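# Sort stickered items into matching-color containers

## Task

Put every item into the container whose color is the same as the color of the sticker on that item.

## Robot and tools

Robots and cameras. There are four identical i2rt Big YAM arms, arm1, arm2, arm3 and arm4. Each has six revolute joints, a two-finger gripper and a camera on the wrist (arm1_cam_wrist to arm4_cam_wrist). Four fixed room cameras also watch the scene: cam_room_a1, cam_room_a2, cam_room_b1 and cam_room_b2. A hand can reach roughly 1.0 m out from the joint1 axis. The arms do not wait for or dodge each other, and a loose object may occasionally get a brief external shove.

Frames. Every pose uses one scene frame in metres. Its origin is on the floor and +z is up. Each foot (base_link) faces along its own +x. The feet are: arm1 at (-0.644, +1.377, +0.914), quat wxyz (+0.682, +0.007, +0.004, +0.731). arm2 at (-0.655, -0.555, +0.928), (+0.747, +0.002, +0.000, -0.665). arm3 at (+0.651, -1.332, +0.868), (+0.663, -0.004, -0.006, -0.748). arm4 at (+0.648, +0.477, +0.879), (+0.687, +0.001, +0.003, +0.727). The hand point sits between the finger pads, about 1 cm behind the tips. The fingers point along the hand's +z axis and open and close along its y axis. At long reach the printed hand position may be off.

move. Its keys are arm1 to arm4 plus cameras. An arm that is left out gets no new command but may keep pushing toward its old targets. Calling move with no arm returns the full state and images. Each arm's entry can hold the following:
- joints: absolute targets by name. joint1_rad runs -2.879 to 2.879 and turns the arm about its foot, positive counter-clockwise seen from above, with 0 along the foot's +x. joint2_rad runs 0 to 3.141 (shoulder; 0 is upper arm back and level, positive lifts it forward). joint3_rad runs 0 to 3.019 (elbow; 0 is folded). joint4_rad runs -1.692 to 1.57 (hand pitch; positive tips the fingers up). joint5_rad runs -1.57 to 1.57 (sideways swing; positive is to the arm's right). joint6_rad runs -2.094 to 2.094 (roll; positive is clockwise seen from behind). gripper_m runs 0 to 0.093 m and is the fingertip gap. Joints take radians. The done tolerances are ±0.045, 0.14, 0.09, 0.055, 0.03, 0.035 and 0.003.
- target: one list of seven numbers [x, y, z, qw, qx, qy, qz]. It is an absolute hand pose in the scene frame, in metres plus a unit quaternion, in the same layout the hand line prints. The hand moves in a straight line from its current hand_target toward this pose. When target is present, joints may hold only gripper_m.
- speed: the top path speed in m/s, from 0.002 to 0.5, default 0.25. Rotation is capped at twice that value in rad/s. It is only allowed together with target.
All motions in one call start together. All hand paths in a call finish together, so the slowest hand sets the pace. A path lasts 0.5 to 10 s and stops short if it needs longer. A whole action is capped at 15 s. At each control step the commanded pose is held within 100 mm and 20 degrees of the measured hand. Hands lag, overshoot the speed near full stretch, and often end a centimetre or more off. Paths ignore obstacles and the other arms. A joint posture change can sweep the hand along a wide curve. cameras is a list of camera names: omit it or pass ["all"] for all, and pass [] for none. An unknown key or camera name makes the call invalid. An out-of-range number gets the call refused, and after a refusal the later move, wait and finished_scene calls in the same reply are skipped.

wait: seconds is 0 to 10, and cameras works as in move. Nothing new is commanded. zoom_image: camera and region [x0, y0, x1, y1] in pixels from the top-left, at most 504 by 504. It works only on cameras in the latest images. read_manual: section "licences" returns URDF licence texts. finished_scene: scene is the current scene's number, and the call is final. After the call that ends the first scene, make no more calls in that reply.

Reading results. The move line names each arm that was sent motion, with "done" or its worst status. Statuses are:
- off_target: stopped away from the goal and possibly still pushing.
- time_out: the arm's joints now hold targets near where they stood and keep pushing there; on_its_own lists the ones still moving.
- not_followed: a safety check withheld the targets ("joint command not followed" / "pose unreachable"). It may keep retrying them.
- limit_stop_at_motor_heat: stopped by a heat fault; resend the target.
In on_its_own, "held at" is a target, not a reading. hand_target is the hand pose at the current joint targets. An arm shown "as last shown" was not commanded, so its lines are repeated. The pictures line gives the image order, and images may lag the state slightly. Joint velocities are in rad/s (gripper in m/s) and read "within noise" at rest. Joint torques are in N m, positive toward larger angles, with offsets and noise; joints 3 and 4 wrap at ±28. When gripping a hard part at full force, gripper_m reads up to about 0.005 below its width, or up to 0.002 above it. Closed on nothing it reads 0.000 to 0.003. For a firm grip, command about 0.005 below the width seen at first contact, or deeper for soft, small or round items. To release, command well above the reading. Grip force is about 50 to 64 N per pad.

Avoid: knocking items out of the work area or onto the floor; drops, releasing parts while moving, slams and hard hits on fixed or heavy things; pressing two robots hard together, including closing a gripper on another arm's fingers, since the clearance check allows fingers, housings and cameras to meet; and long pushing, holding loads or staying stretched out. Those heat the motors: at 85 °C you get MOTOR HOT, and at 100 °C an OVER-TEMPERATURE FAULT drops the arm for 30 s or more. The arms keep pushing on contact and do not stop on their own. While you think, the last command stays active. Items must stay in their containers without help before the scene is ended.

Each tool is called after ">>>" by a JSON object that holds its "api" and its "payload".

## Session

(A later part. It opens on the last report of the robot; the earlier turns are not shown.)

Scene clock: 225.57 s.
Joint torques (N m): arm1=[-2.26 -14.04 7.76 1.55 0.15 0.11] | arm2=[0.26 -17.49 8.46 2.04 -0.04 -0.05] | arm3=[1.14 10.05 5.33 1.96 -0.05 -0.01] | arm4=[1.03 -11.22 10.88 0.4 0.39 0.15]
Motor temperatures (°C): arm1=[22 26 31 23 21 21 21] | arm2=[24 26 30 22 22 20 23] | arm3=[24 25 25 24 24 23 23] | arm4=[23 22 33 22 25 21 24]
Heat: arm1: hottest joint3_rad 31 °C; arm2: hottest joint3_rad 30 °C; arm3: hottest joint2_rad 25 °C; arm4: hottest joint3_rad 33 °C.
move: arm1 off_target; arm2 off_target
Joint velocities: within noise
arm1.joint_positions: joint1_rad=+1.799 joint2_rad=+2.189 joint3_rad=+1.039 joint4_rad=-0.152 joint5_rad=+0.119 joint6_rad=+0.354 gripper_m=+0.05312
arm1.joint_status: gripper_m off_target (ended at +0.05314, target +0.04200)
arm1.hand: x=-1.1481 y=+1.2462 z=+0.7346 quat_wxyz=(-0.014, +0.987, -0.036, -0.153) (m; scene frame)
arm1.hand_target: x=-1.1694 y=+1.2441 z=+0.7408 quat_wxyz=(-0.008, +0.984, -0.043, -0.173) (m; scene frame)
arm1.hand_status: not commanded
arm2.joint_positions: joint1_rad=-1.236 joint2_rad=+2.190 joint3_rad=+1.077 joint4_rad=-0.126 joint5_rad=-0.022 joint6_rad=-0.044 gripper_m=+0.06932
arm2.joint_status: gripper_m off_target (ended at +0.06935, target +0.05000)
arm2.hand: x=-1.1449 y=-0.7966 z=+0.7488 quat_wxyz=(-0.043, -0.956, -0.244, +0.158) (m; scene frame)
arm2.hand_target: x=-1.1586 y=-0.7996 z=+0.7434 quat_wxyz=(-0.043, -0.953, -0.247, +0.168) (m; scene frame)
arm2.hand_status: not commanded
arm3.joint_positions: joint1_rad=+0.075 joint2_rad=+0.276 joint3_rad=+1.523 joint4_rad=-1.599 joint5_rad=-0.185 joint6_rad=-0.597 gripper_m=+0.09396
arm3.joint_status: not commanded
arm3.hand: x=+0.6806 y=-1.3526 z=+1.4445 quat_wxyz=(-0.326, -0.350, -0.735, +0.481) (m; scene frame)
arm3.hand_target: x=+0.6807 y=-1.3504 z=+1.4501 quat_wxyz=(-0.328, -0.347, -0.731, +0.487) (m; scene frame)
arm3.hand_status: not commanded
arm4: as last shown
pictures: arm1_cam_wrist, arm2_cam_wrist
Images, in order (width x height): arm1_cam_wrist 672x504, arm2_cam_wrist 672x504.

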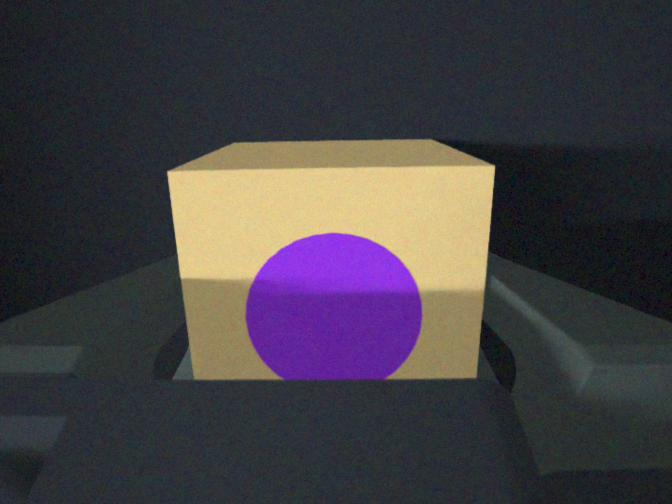

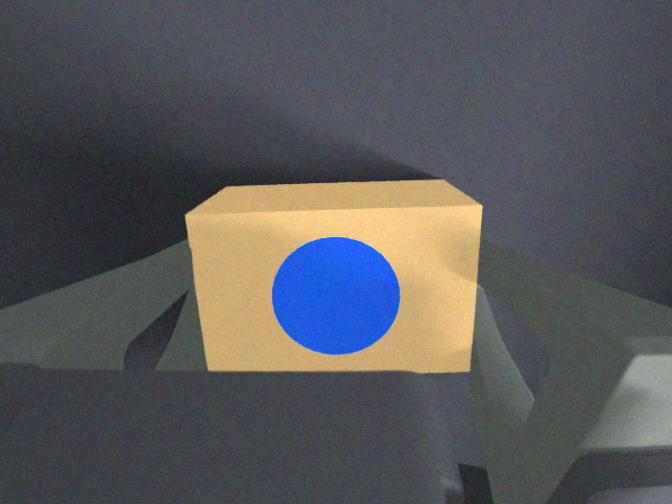

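>>> {"api": "move", "payload": {"arm1": {"target":[-1.16,1.244,1.0,0.0076,-0.9839,0.043,0.1734],"speed":0.25}, "arm2": {"target":[-1.145,-0.796,1.0,-0.0435,-0.9534,-0.2466,0.1681],"speed":0.25}, "cameras": ["arm1_cam_wrist","arm2_cam_wrist"]}}

>>> {"api": "move", "payload": {"arm1": {"joints":{"joint1_rad":0.2,"joint2_rad":0.8,"joint3_rad":1.15,"joint4_rad":-1.4,"joint5_rad":0,"joint6_rad":0}}, "arm2": {"joints":{"joint1_rad":0.2,"joint2_rad":0.8,"joint3_rad":1.15,"joint4_rad":-1.4,"joint5_rad":0,"joint6_rad":0}}, "arm4": {"joints":{"joint1_rad":0,"joint2_rad":0.8,"joint3_rad":1.15,"joint4_rad":-1.2,"joint5_rad":0,"joint6_rad":0}}, "cameras": ["arm1_cam_wrist","arm2_cam_wrist"]}}

>>> {"api": "move", "payload": {"arm1": {"joints":{"joint1_rad":-2.2}}, "arm2": {"joints":{"joint1_rad":2.12}}, "arm4": {"joints":{"joint1_rad":0.95}}}}

Scene clock: 254.13 s.
Joint torques (N m): arm1=[-1.9 -11.87 13.22 0.43 0.18 0.11] | arm2=[0.67 -16.56 13.79 0.91 0.02 0] | arm3=[1.2 10.17 5.37 1.98 -0.05 0] | arm4=[0.85 -11.11 10.91 0.36 0.4 0.15]
Motor temperatures (°C): arm1=[22 26 30 23 21 21 22] | arm2=[24 27 30 22 22 20 24] | arm3=[24 25 25 24 24 23 23] | arm4=[23 22 33 22 25 21 24]
Heat: arm1: hottest joint3_rad 30 °C; arm2: hottest joint3_rad 30 °C; arm3: hottest joint2_rad 25 °C; arm4: hottest joint3_rad 33 °C.
move: arm1 off_target; arm2 off_target
Joint velocities: within noise
arm1.joint_positions: joint1_rad=+1.799 joint2_rad=+1.671 joint3_rad=+1.105 joint4_rad=-0.734 joint5_rad=+0.119 joint6_rad=+0.354 gripper_m=+0.05312
arm1.joint_status: not commanded
arm1.hand: x=-1.1421 y=+1.2462 z=+0.9796 quat_wxyz=(-0.014, +0.987, -0.036, -0.154) (m; scene frame)
arm1.hand_target: x=-1.1591 y=+1.2442 z=+1.0002 quat_wxyz=(-0.007, +0.984, -0.043, -0.174) (m; scene frame)
arm1.hand_status: off_target (0.027 m and 2.5 deg from the pose sent, 0.266 m and 2.6 deg at the start)
arm2.joint_positions: joint1_rad=-1.236 joint2_rad=+1.675 joint3_rad=+1.100 joint4_rad=-0.676 joint5_rad=-0.022 joint6_rad=-0.044 gripper_m=+0.06932
arm2.joint_status: not commanded
arm2.hand: x=-1.1281 y=-0.7890 z=+0.9834 quat_wxyz=(-0.042, -0.957, -0.244, +0.152) (m; scene frame)
arm2.hand_target: x=-1.1443 y=-0.7955 z=+1.0004 quat_wxyz=(-0.043, -0.953, -0.247, +0.169) (m; scene frame)
arm2.hand_status: off_target (0.025 m and 1.9 deg from the pose sent, 0.251 m and 1.2 deg at the start)
arm3, arm4: as last shown
pictures: arm1_cam_wrist, arm2_cam_wrist
Images, in order (width x height): arm1_cam_wrist 672x504, arm2_cam_wrist 672x504.

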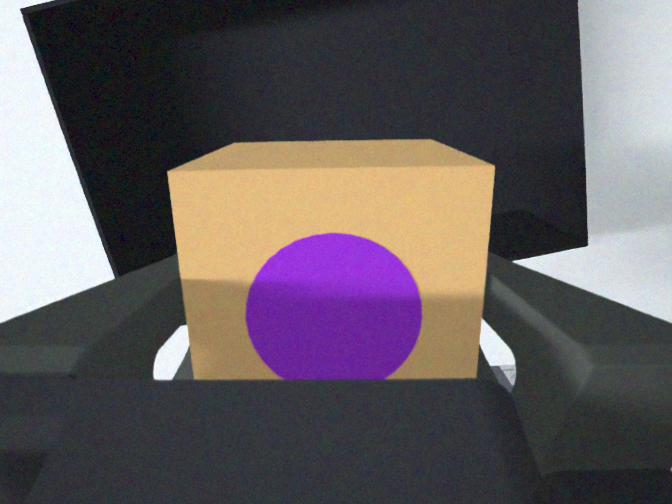

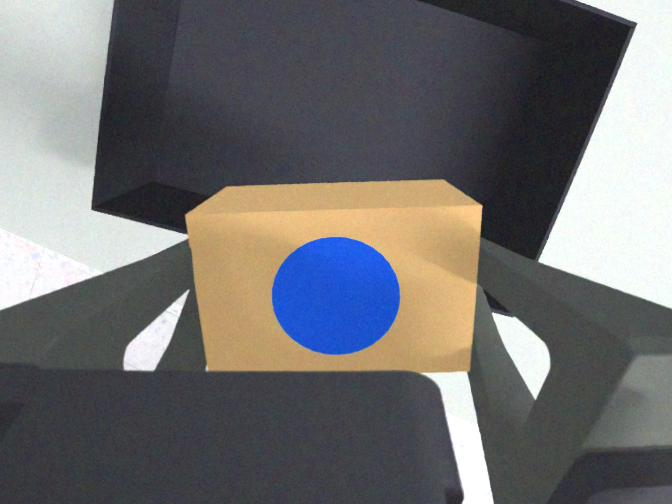

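Scene clock: 255.93 s.
Joint torques (N m): arm1=[-2.37 0.09 14.37 0.92 -0.06 -0.12] | arm2=[1.03 -3.14 14.42 1.24 0.12 0.19] | arm3=[1.32 10.05 5.38 1.98 -0.04 -0.01] | arm4=[0.85 -2.08 8.83 1.29 0.01 -0.1]
Motor temperatures (°C): arm1=[22 26 31 23 21 21 22] | arm2=[24 27 30 22 22 20 24] | arm3=[24 25 25 24 24 23 23] | arm4=[23 22 34 22 25 21 24]
Heat: arm1: hottest joint3_rad 31 °C; arm2: hottest joint3_rad 30 °C; arm3: hottest joint2_rad 25 °C; arm4: hottest joint3_rad 34 °C.
move: arm1 done; arm2 done; arm4 done
Joint velocities: within noise
arm1.joint_positions: joint1_rad=+0.205 joint2_rad=+0.796 joint3_rad=+1.108 joint4_rad=-1.391 joint5_rad=+0.002 joint6_rad=+0.008 gripper_m=+0.05312
arm1.joint_status: all done
arm1.hand: x=-0.7149 y=+1.6521 z=+1.2634 quat_wxyz=(-0.144, +0.769, -0.590, -0.201) (m; scene frame)
arm1.hand_target: x=-0.7142 y=+1.6549 z=+1.2812 quat_wxyz=(-0.152, +0.767, -0.587, -0.211) (m; scene frame)
arm1.hand_status: not commanded
arm2.joint_positions: joint1_rad=+0.197 joint2_rad=+0.795 joint3_rad=+1.115 joint4_rad=-1.388 joint5_rad=-0.003 joint6_rad=-0.012 gripper_m=+0.06926
arm2.joint_status: all done
arm2.hand: x=-0.5670 y=-0.8294 z=+1.2786 quat_wxyz=(-0.201, -0.565, -0.787, +0.144) (m; scene frame)
arm2.hand_target: x=-0.5661 y=-0.8311 z=+1.2928 quat_wxyz=(-0.208, -0.567, -0.783, +0.149) (m; scene frame)
arm2.hand_status: not commanded
arm3: as last shown
arm4.joint_positions: joint1_rad=-0.004 joint2_rad=+0.792 joint3_rad=+1.152 joint4_rad=-1.204 joint5_rad=+0.001 joint6_rad=+0.014 gripper_m=+0.09406
arm4.joint_status: all done
arm4.hand: x=+0.6332 y=+0.8045 z=+1.2751 quat_wxyz=(-0.241, +0.673, -0.649, -0.260) (m; scene frame)
arm4.hand_target: x=+0.6317 y=+0.8074 z=+1.2721 quat_wxyz=(-0.240, +0.680, -0.644, -0.257) (m; scene frame)
arm4.hand_status: not commanded
pictures: arm1_cam_wrist, arm2_cam_wrist
Images, in order (width x height): arm1_cam_wrist 672x504, arm2_cam_wrist 672x504.

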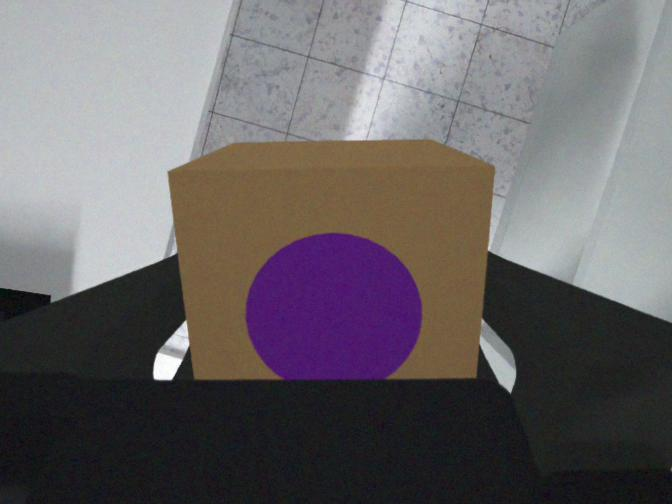

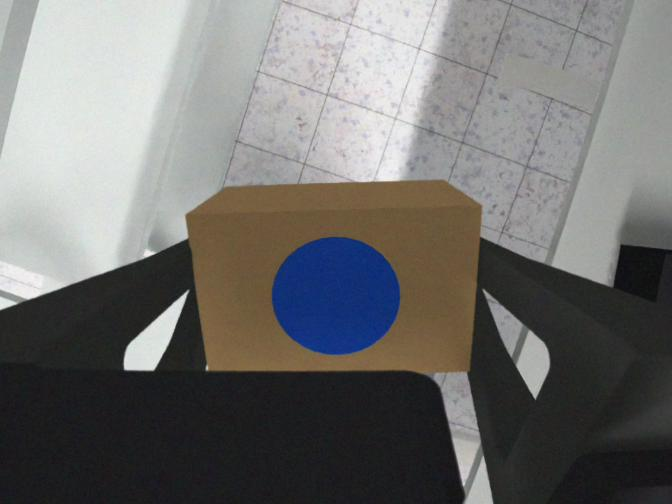

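Scene clock: 258.07 s.
Joint torques (N m): arm1=[-2.37 -0.21 14.53 0.73 0.01 -0.05] | arm2=[1.03 -3.14 14.39 1.28 0.07 0.18] | arm3=[1.26 10.11 5.31 1.98 -0.04 -0.01] | arm4=[1.14 -2.32 8.8 1.18 0.07 -0.11]
Motor temperatures (°C): arm1=[22 26 31 23 21 21 22] | arm2=[24 27 30 22 22 20 24] | arm3=[24 25 25 24 24 23 23] | arm4=[23 22 34 22 25 21 24]
Heat: arm1: hottest joint3_rad 31 °C; arm2: hottest joint3_rad 30 °C; arm3: hottest joint2_rad 25 °C; arm4: hottest joint3_rad 34 °C.
move: arm1 done; arm2 done; arm4 done
Joint velocities: within noise
arm1.joint_positions: joint1_rad=-2.194 joint2_rad=+0.800 joint3_rad=+1.108 joint4_rad=-1.391 joint5_rad=+0.002 joint6_rad=+0.006 gripper_m=+0.05312
arm1.joint_status: all done
arm1.hand: x=-0.3947 y=+1.2246 z=+1.2562 quat_wxyz=(-0.225, -0.268, -0.934, +0.067) (m; scene frame)
arm1.hand_target: x=-0.3936 y=+1.2224 z=+1.2751 quat_wxyz=(-0.240, -0.267, -0.931, +0.072) (m; scene frame)
arm1.hand_status: not commanded
arm2.joint_positions: joint1_rad=+2.117 joint2_rad=+0.795 joint3_rad=+1.115 joint4_rad=-1.388 joint5_rad=-0.002 joint6_rad=-0.011 gripper_m=+0.06920
arm2.joint_status: all done
arm2.hand: x=-0.4294 y=-0.3798 z=+1.2803 quat_wxyz=(-0.237, +0.320, -0.914, -0.082) (m; scene frame)
arm2.hand_target: x=-0.4284 y=-0.3782 z=+1.2945 quat_wxyz=(-0.245, +0.316, -0.913, -0.086) (m; scene frame)
arm2.hand_status: not commanded
arm3: as last shown
arm4.joint_positions: joint1_rad=+0.947 joint2_rad=+0.792 joint3_rad=+1.152 joint4_rad=-1.204 joint5_rad=+0.000 joint6_rad=+0.013 gripper_m=+0.09407
arm4.joint_status: all done
arm4.hand: x=+0.3749 y=+0.6545 z=+1.2769 quat_wxyz=(-0.095, +0.895, -0.268, -0.344) (m; scene frame)
arm4.hand_target: x=+0.3719 y=+0.6552 z=+1.2739 quat_wxyz=(-0.096, +0.898, -0.261, -0.340) (m; scene frame)
arm4.hand_status: not commanded
pictures: arm1_cam_wrist, arm2_cam_wrist, arm3_cam_wrist, arm4_cam_wrist, cam_room_a1, cam_room_a2, cam_room_b1, cam_room_b2
Images, in order (width x height): arm1_cam_wrist 672x504, arm2_cam_wrist 672x504, arm3_cam_wrist 672x504, arm4_cam_wrist 672x504, cam_room_a1 672x504, cam_room_a2 672x504, cam_room_b1 672x504, cam_room_b2 672x504.

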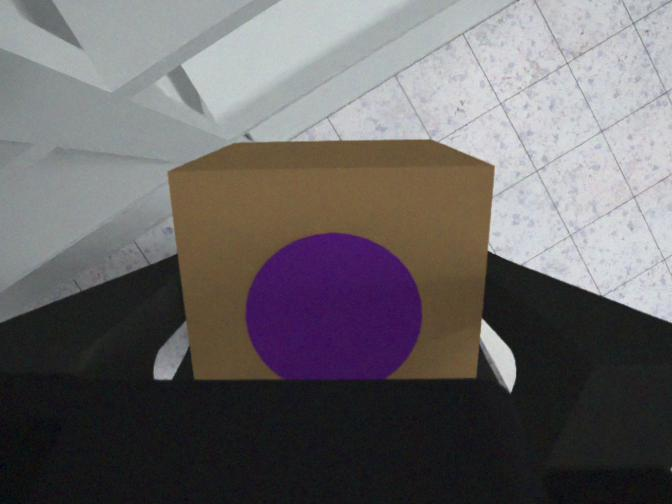

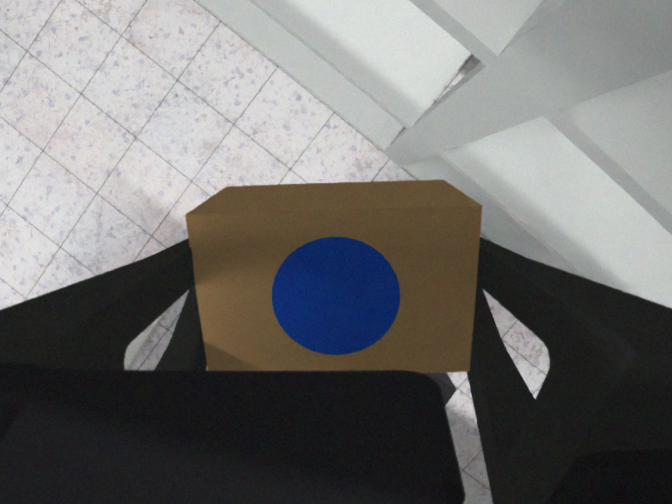

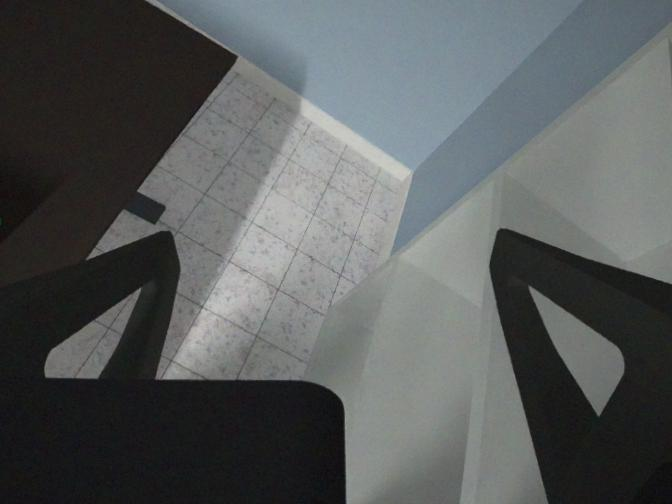

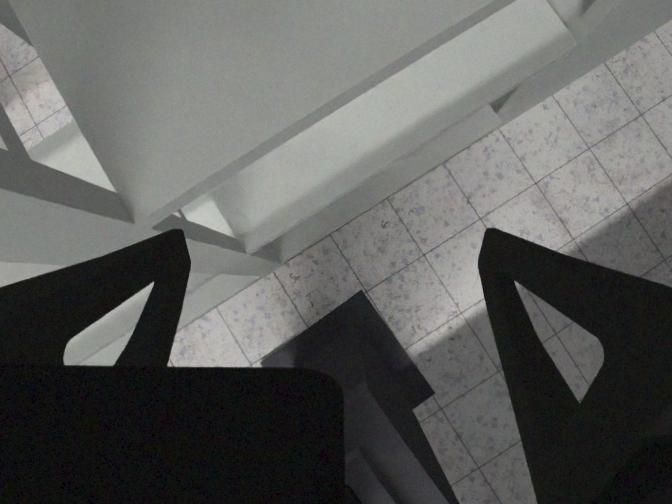

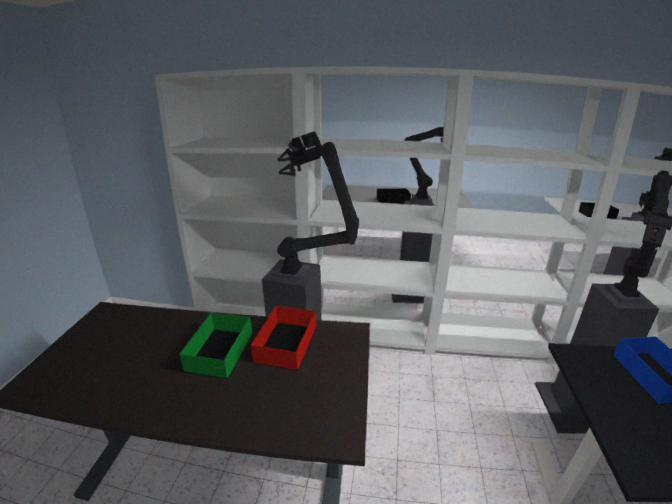

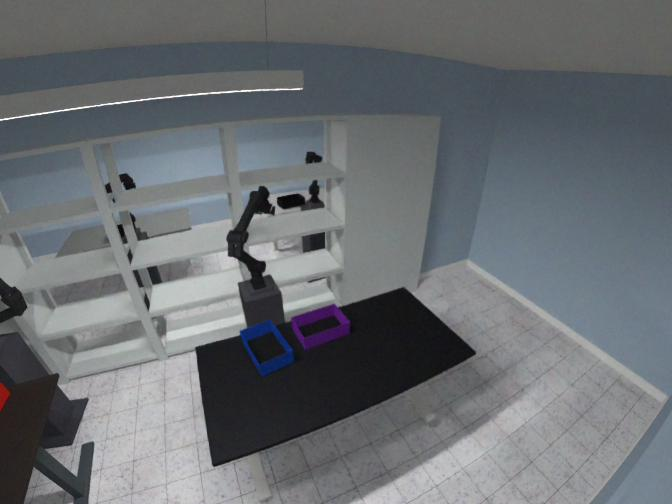

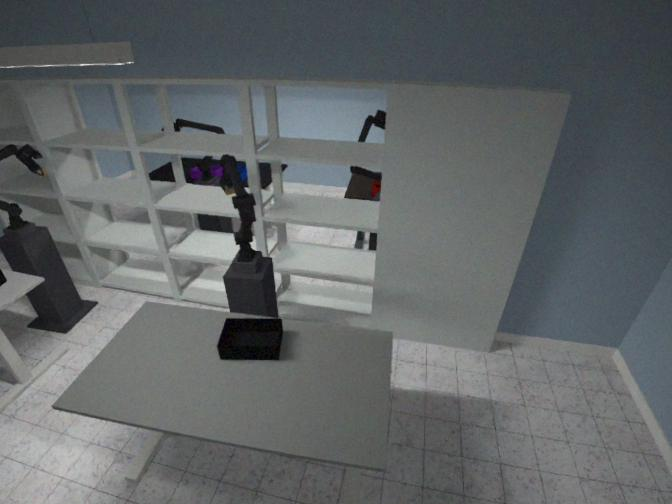

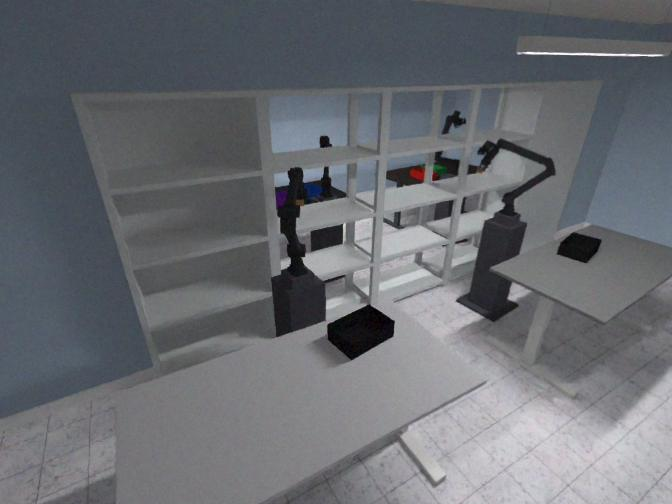

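>>> {"api": "move", "payload": {"arm1": {"target":[0.016,0.92,1.12,0.1656,0.2961,0.9392,-0.0522],"speed":0.25}, "arm2": {"target":[-0.012,-0.046,1.12,0.2125,-0.3205,0.9202,0.074],"speed":0.25}}}

Scene clock: 276.93 s.
Joint torques (N m): arm1=[-3.49 -21.42 16.87 0.64 0.11 0.13] | arm2=[1.32 -25 17.18 1.13 0.13 0.17] | arm3=[1.32 9.88 5.33 2 -0.05 -0.01] | arm4=[1.26 -2.08 8.76 1.22 0.09 -0.1]
Motor temperatures (°C): arm1=[22 26 35 23 21 21 22] | arm2=[24 26 32 22 22 20 24] | arm3=[24 25 25 24 24 23 23] | arm4=[23 22 35 22 25 21 24]
Heat: arm1: hottest joint3_rad 35 °C; arm2: hottest joint3_rad 32 °C; arm3: hottest joint2_rad 25 °C; arm4: hottest joint3_rad 35 °C.
move: arm1 off_target; arm2 off_target
Joint velocities: within noise
arm1.joint_positions: joint1_rad=-2.237 joint2_rad=+2.366 joint3_rad=+2.591 joint4_rad=-1.475 joint5_rad=-0.007 joint6_rad=-0.003 gripper_m=+0.05311
arm1.joint_status: not commanded
arm1.hand: x=+0.0129 y=+0.9326 z=+1.0995 quat_wxyz=(-0.146, -0.289, -0.945, +0.045) (m; scene frame)
arm1.hand_target: x=+0.0147 y=+0.9208 z=+1.1201 quat_wxyz=(-0.167, -0.296, -0.939, +0.053) (m; scene frame)
arm1.hand_status: off_target (0.024 m and 2.7 deg from the pose sent, 0.529 m and 7.7 deg at the start)
arm2.joint_positions: joint1_rad=+2.117 joint2_rad=+2.305 joint3_rad=+2.421 joint4_rad=-1.253 joint5_rad=-0.002 joint6_rad=-0.010 gripper_m=+0.06920
arm2.joint_status: not commanded
arm2.hand: x=-0.0172 y=-0.0577 z=+1.1161 quat_wxyz=(-0.205, +0.323, -0.921, -0.071) (m; scene frame)
arm2.hand_target: x=-0.0128 y=-0.0465 z=+1.1199 quat_wxyz=(-0.214, +0.320, -0.920, -0.075) (m; scene frame)
arm2.hand_status: off_target (0.013 m and 1.0 deg from the pose sent, 0.558 m and 3.0 deg at the start)
arm3, arm4: as last shown
pictures: arm1_cam_wrist, arm2_cam_wrist, arm3_cam_wrist, arm4_cam_wrist, cam_room_a1, cam_room_a2, cam_room_b1, cam_room_b2
Images, in order (width x height): arm1_cam_wrist 672x504, arm2_cam_wrist 672x504, arm3_cam_wrist 672x504, arm4_cam_wrist 672x504, cam_room_a1 672x504, cam_room_a2 672x504, cam_room_b1 672x504, cam_room_b2 672x504.

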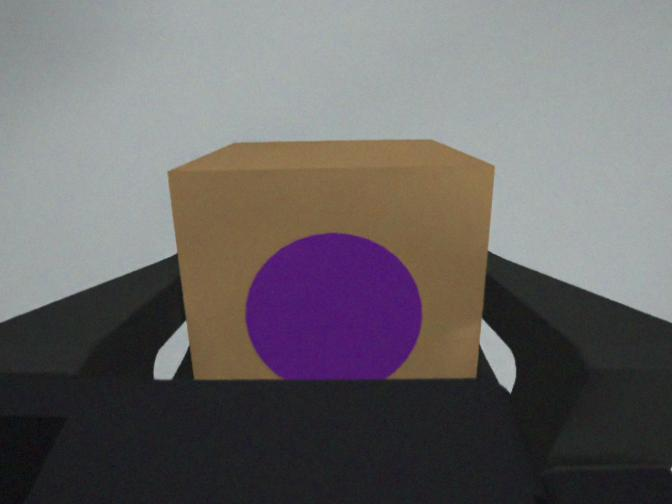

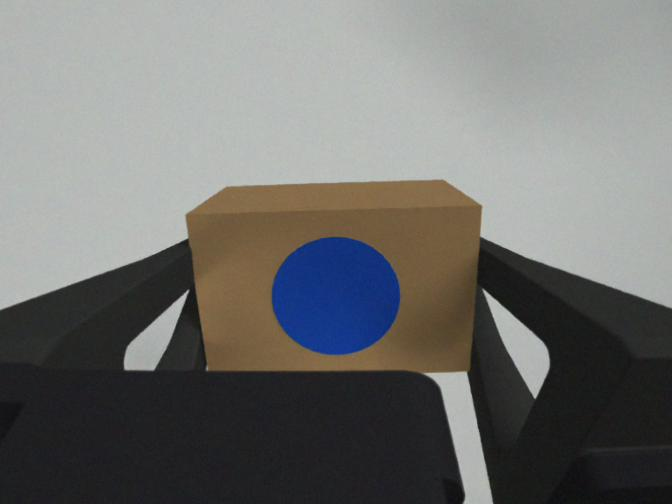

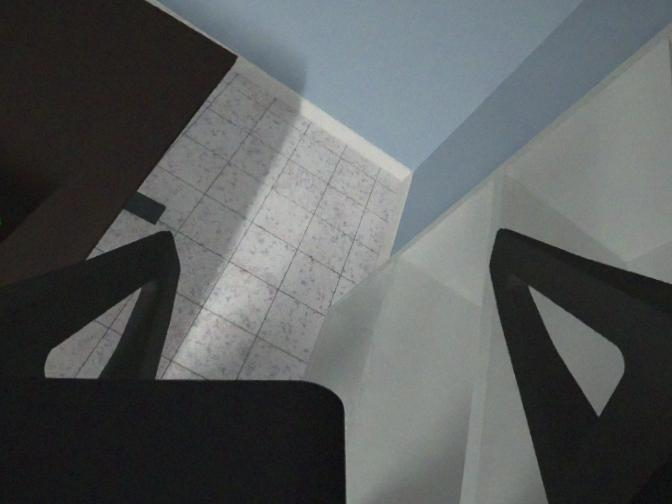

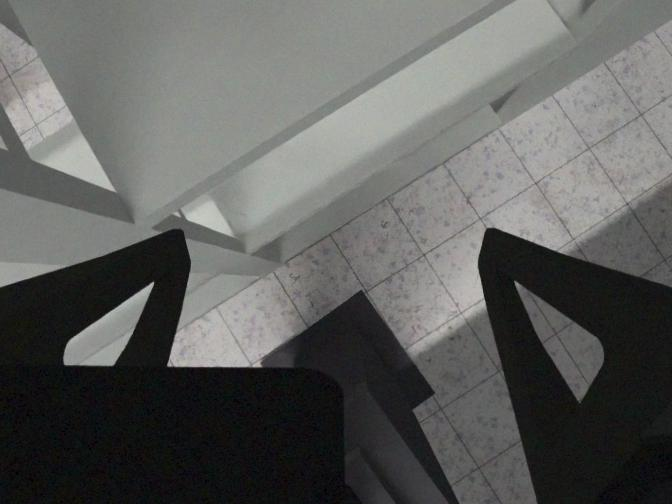

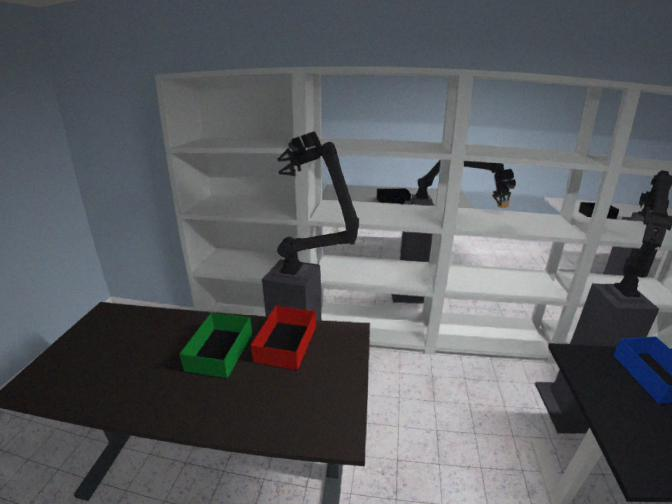

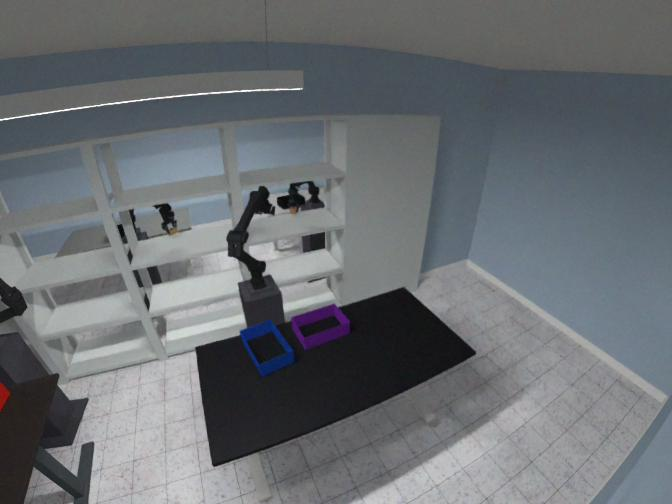

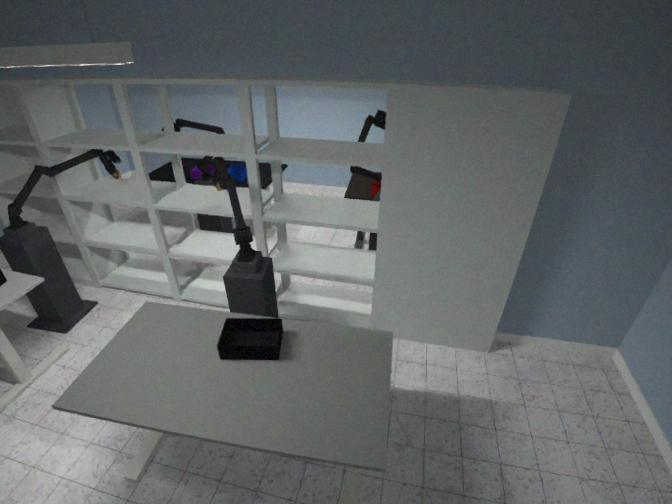

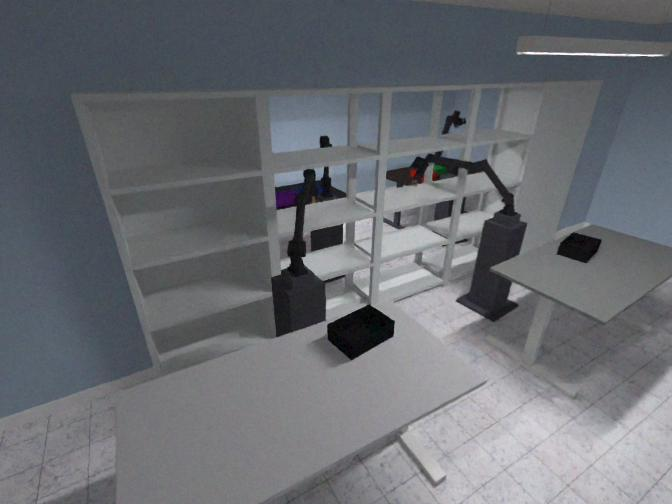

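>>> {"api": "move", "payload": {"arm1": {"target":[0.010,0.916,1.042,0.1656,0.2961,0.9392,-0.0522],"speed":0.12}, "arm2": {"target":[-0.012,-0.046,1.028,0.2125,-0.3205,0.9202,0.074],"speed":0.12}, "cameras": ["cam_room_a1","cam_room_a2"]}}

>>> {"api": "zoom_image", "payload": {"camera": "cam_room_a1", "region": [440, 140, 600, 260]}}

>>> {"api": "zoom_image", "payload": {"camera": "cam_room_a2", "region": [230, 150, 350, 240]}}

Scene clock: 283.77 s.
Joint torques (N m): arm1=[-3.31 -25.82 11.36 1.55 0.06 0.04] | arm2=[1.26 -25.7 11.15 2.4 0.13 0.17] | arm3=[1.08 9.99 5.33 1.98 -0.05 0] | arm4=[0.97 -2.49 9.01 1.29 0.08 -0.04]
Motor temperatures (°C): arm1=[22 26 35 23 21 21 22] | arm2=[24 26 33 22 22 20 24] | arm3=[24 25 25 24 24 23 23] | arm4=[23 22 35 22 25 21 24]
Heat: arm1: hottest joint3_rad 35 °C; arm2: hottest joint3_rad 33 °C; arm3: hottest joint2_rad 25 °C; arm4: hottest joint3_rad 35 °C.
move: arm1 off_target; arm2 off_target
Joint velocities: within noise
arm1.joint_positions: joint1_rad=-2.247 joint2_rad=+2.348 joint3_rad=+2.326 joint4_rad=-1.245 joint5_rad=-0.010 joint6_rad=-0.003 gripper_m=+0.05311
arm1.joint_status: not commanded
arm1.hand: x=+0.0091 y=+0.9262 z=+1.0110 quat_wxyz=(-0.139, -0.293, -0.945, +0.042) (m; scene frame)
arm1.hand_target: x=+0.0095 y=+0.9165 z=+1.0419 quat_wxyz=(-0.165, -0.296, -0.939, +0.052) (m; scene frame)
arm1.hand_status: off_target (0.033 m and 3.4 deg from the pose sent, 0.060 m and 2.7 deg at the start)
arm2.joint_positions: joint1_rad=+2.117 joint2_rad=+2.305 joint3_rad=+2.240 joint4_rad=-1.040 joint5_rad=-0.002 joint6_rad=-0.010 gripper_m=+0.06920
arm2.joint_status: not commanded
arm2.hand: x=-0.0100 y=-0.0519 z=+1.0509 quat_wxyz=(-0.220, +0.321, -0.918, -0.076) (m; scene frame)
arm2.hand_target: x=-0.0127 y=-0.0465 z=+1.0281 quat_wxyz=(-0.212, +0.321, -0.920, -0.074) (m; scene frame)
arm2.hand_status: off_target (0.024 m and 0.9 deg from the pose sent, 0.089 m and 1.0 deg at the start)
arm3, arm4: as last shown
pictures: cam_room_a1, cam_room_a2
Images, in order (width x height): cam_room_a1 672x504, cam_room_a2 672x504.

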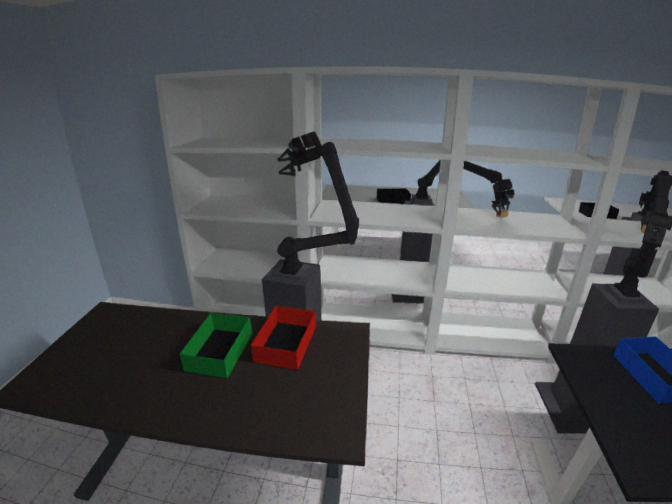

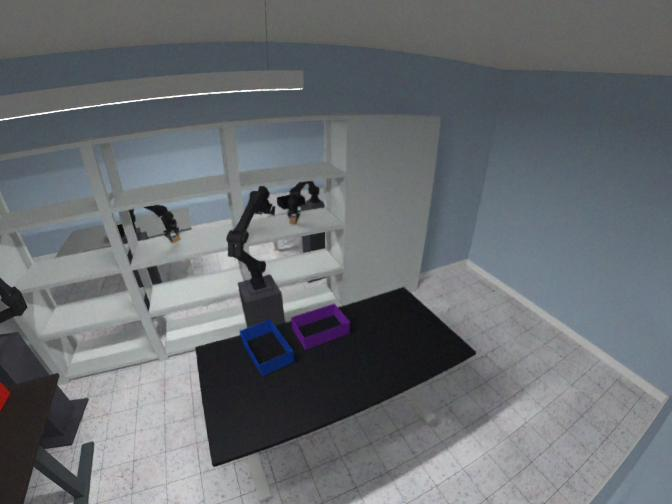

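Scaled by 3.150.

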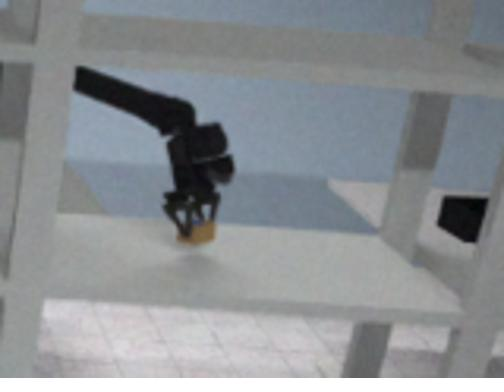

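Scaled by 4.200.

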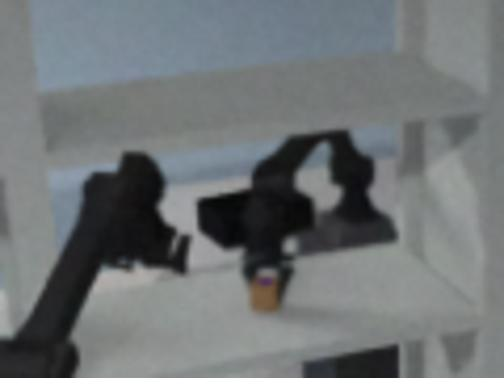

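>>> {"api": "move", "payload": {"arm1": {"target":[0.010,0.916,1.035,0.1656,0.2961,0.9392,-0.0522],"speed":0.1}, "arm2": {"target":[-0.012,-0.046,1.005,0.2125,-0.3205,0.9202,0.074],"speed":0.1}, "cameras": ["cam_room_a1","cam_room_a2"]}}

>>> {"api": "zoom_image", "payload": {"camera": "cam_room_a1", "region": [470, 170, 540, 240]}}

>>> {"api": "zoom_image", "payload": {"camera": "cam_room_a2", "region": [260, 180, 330, 240]}}

Scene clock: 291.47 s.
Joint torques (N m): arm1=[-2.78 -24.82 10.8 1.44 0.04 0.03] | arm2=[1.26 -24.94 10.81 2.44 0.13 0.17] | arm3=[1.32 10.23 5.34 1.98 -0.05 -0.01] | arm4=[1.26 -2.08 8.79 1.17 0.06 -0.09]
Motor temperatures (°C): arm1=[22 26 35 23 21 21 22] | arm2=[24 26 34 22 22 20 24] | arm3=[24 25 25 24 24 23 23] | arm4=[23 22 35 22 24 21 24]
Heat: arm1: hottest joint3_rad 35 °C; arm2: hottest joint3_rad 34 °C; arm3: hottest joint2_rad 25 °C; arm4: hottest joint3_rad 35 °C.
move: arm1 off_target; arm2 off_target
Joint velocities: within noise
arm1.joint_positions: joint1_rad=-2.247 joint2_rad=+2.348 joint3_rad=+2.313 joint4_rad=-1.227 joint5_rad=-0.010 joint6_rad=-0.003 gripper_m=+0.05311
arm1.joint_status: not commanded
arm1.hand: x=+0.0098 y=+0.9257 z=+1.0062 quat_wxyz=(-0.141, -0.293, -0.945, +0.043) (m; scene frame)
arm1.hand_target: x=+0.0097 y=+0.9164 z=+1.0348 quat_wxyz=(-0.165, -0.296, -0.939, +0.052) (m; scene frame)
arm1.hand_status: off_target (0.030 m and 3.1 deg from the pose sent, 0.026 m and 3.4 deg at the start)
arm2.joint_positions: joint1_rad=+2.117 joint2_rad=+2.305 joint3_rad=+2.200 joint4_rad=-0.987 joint5_rad=-0.001 joint6_rad=-0.010 gripper_m=+0.06920
arm2.joint_status: not commanded
arm2.hand: x=-0.0089 y=-0.0511 z=+1.0367 quat_wxyz=(-0.226, +0.321, -0.917, -0.078) (m; scene frame)
arm2.hand_target: x=-0.0130 y=-0.0469 z=+1.0054 quat_wxyz=(-0.212, +0.321, -0.920, -0.074) (m; scene frame)
arm2.hand_status: off_target (0.032 m and 1.6 deg from the pose sent, 0.046 m and 1.0 deg at the start)
arm3, arm4: as last shown
pictures: cam_room_a1, cam_room_a2
Images, in order (width x height): cam_room_a1 672x504, cam_room_a2 672x504.

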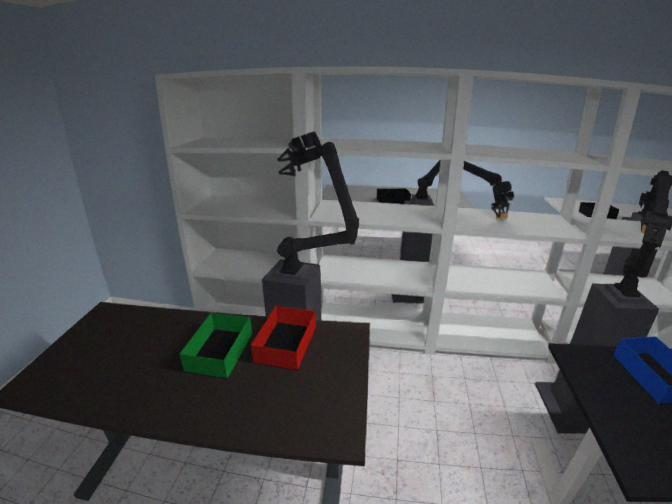

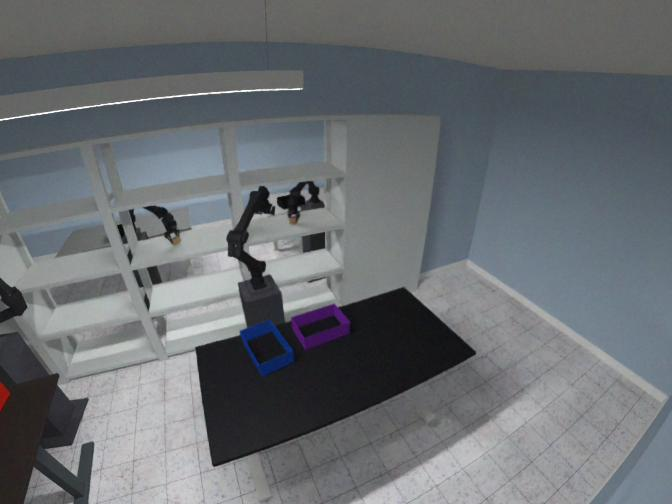

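Scaled by 7.200.

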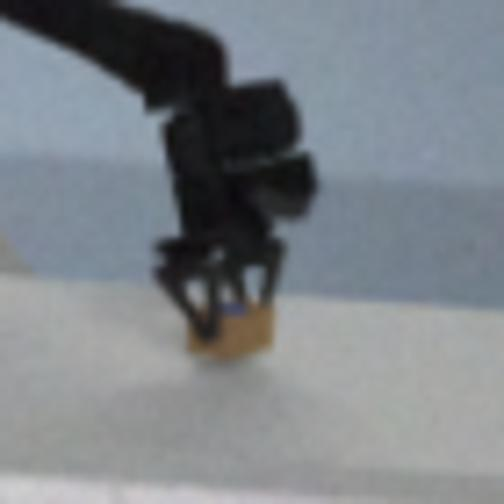

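Scaled by 7.200.

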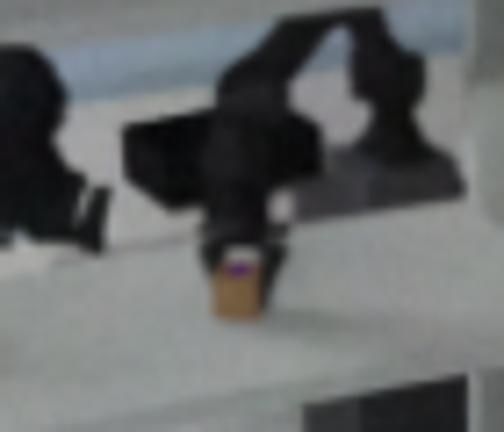

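>>> {"api": "move", "payload": {"arm1": {"target":[0.010,0.916,1.02,0.1656,0.2961,0.9392,-0.0522],"speed":0.1}, "arm2": {"target":[-0.012,-0.046,0.985,0.2125,-0.3205,0.9202,0.074],"speed":0.1}, "cameras": ["cam_room_a1","cam_room_a2","arm1_cam_wrist","arm2_cam_wrist"]}}

>>> {"api": "zoom_image", "payload": {"camera": "cam_room_a1", "region": [470, 170, 540, 240]}}

>>> {"api": "zoom_image", "payload": {"camera": "cam_room_a2", "region": [260, 180, 330, 240]}}

Scene clock: 297.50 s.
Joint torques (N m): arm1=[-3.08 -24.29 10.41 1.8 0.07 0.05] | arm2=[1.32 -24.18 10.29 2.51 0.13 0.16] | arm3=[1.2 10.11 5.33 1.98 -0.05 0] | arm4=[0.79 -2.49 8.85 1.16 0.05 -0.06]
Motor temperatures (°C): arm1=[22 26 35 23 21 21 22] | arm2=[24 26 34 22 22 20 24] | arm3=[24 25 25 24 24 23 23] | arm4=[23 22 35 22 24 21 24]
Heat: arm1: hottest joint3_rad 35 °C; arm2: hottest joint3_rad 34 °C; arm3: hottest joint2_rad 25 °C; arm4: hottest joint3_rad 35 °C.
move: arm1 off_target; arm2 off_target
Joint velocities: within noise
arm1.joint_positions: joint1_rad=-2.247 joint2_rad=+2.336 joint3_rad=+2.286 joint4_rad=-1.194 joint5_rad=-0.010 joint6_rad=-0.003 gripper_m=+0.05311
arm1.joint_status: not commanded
arm1.hand: x=+0.0108 y=+0.9249 z=+1.0052 quat_wxyz=(-0.149, -0.293, -0.943, +0.045) (m; scene frame)
arm1.hand_target: x=+0.0098 y=+0.9163 z=+1.0201 quat_wxyz=(-0.165, -0.296, -0.939, +0.052) (m; scene frame)
arm1.hand_status: off_target (0.017 m and 2.1 deg from the pose sent, 0.017 m and 3.1 deg at the start)
arm2.joint_positions: joint1_rad=+2.117 joint2_rad=+2.305 joint3_rad=+2.171 joint4_rad=-0.943 joint5_rad=-0.001 joint6_rad=-0.010 gripper_m=+0.06920
arm2.joint_status: not commanded
arm2.hand: x=-0.0072 y=-0.0498 z=+1.0275 quat_wxyz=(-0.233, +0.320, -0.915, -0.080) (m; scene frame)
arm2.hand_target: x=-0.0136 y=-0.0473 z=+0.9857 quat_wxyz=(-0.212, +0.321, -0.920, -0.074) (m; scene frame)
arm2.hand_status: off_target (0.043 m and 2.5 deg from the pose sent, 0.052 m and 1.6 deg at the start)
arm3, arm4: as last shown
pictures: arm1_cam_wrist, arm2_cam_wrist, cam_room_a1, cam_room_a2
Images, in order (width x height): arm1_cam_wrist 672x504, arm2_cam_wrist 672x504, cam_room_a1 672x504, cam_room_a2 672x504.

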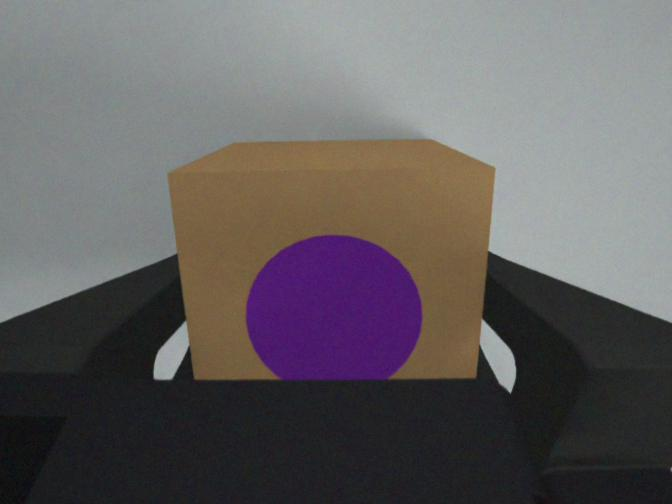

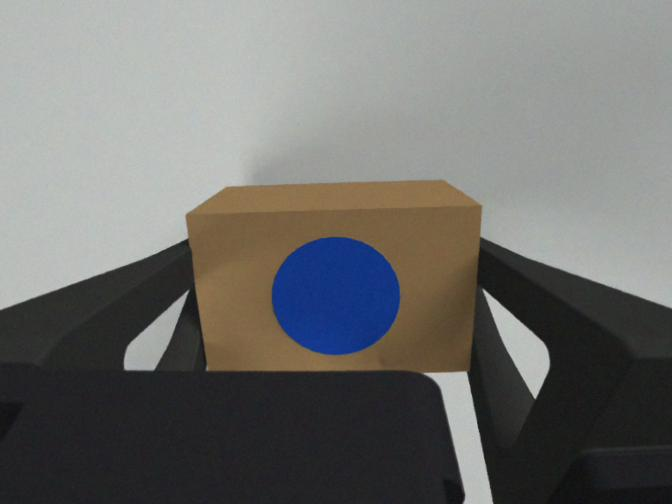

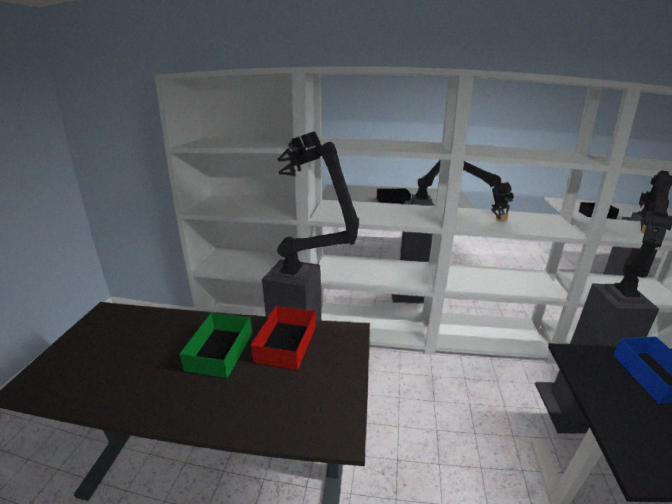

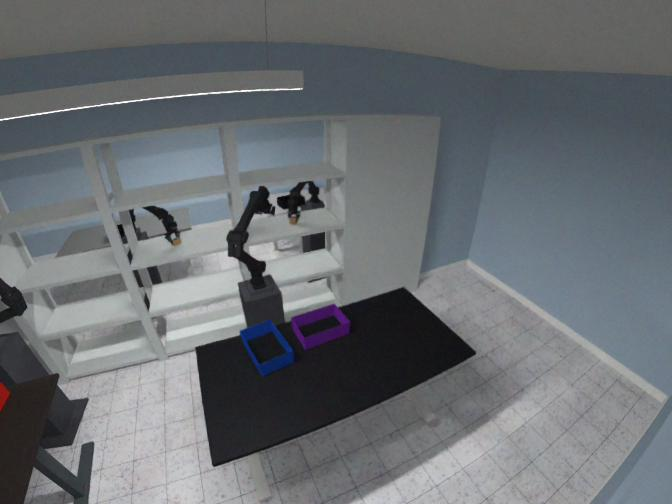

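Scaled by 7.200.

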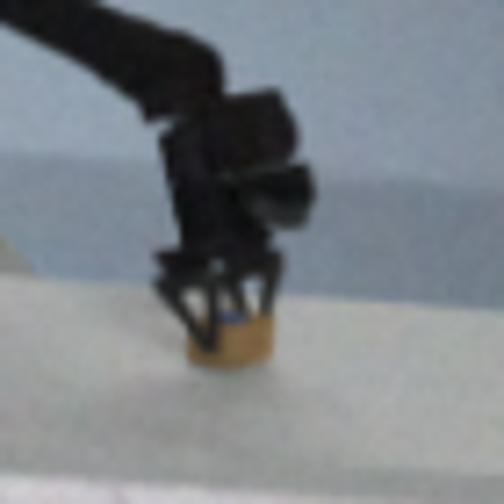

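Scaled by 7.200.

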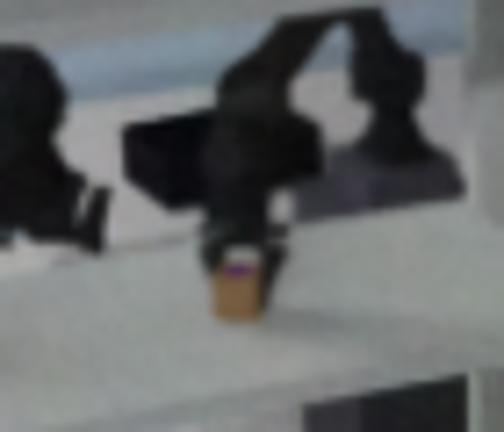

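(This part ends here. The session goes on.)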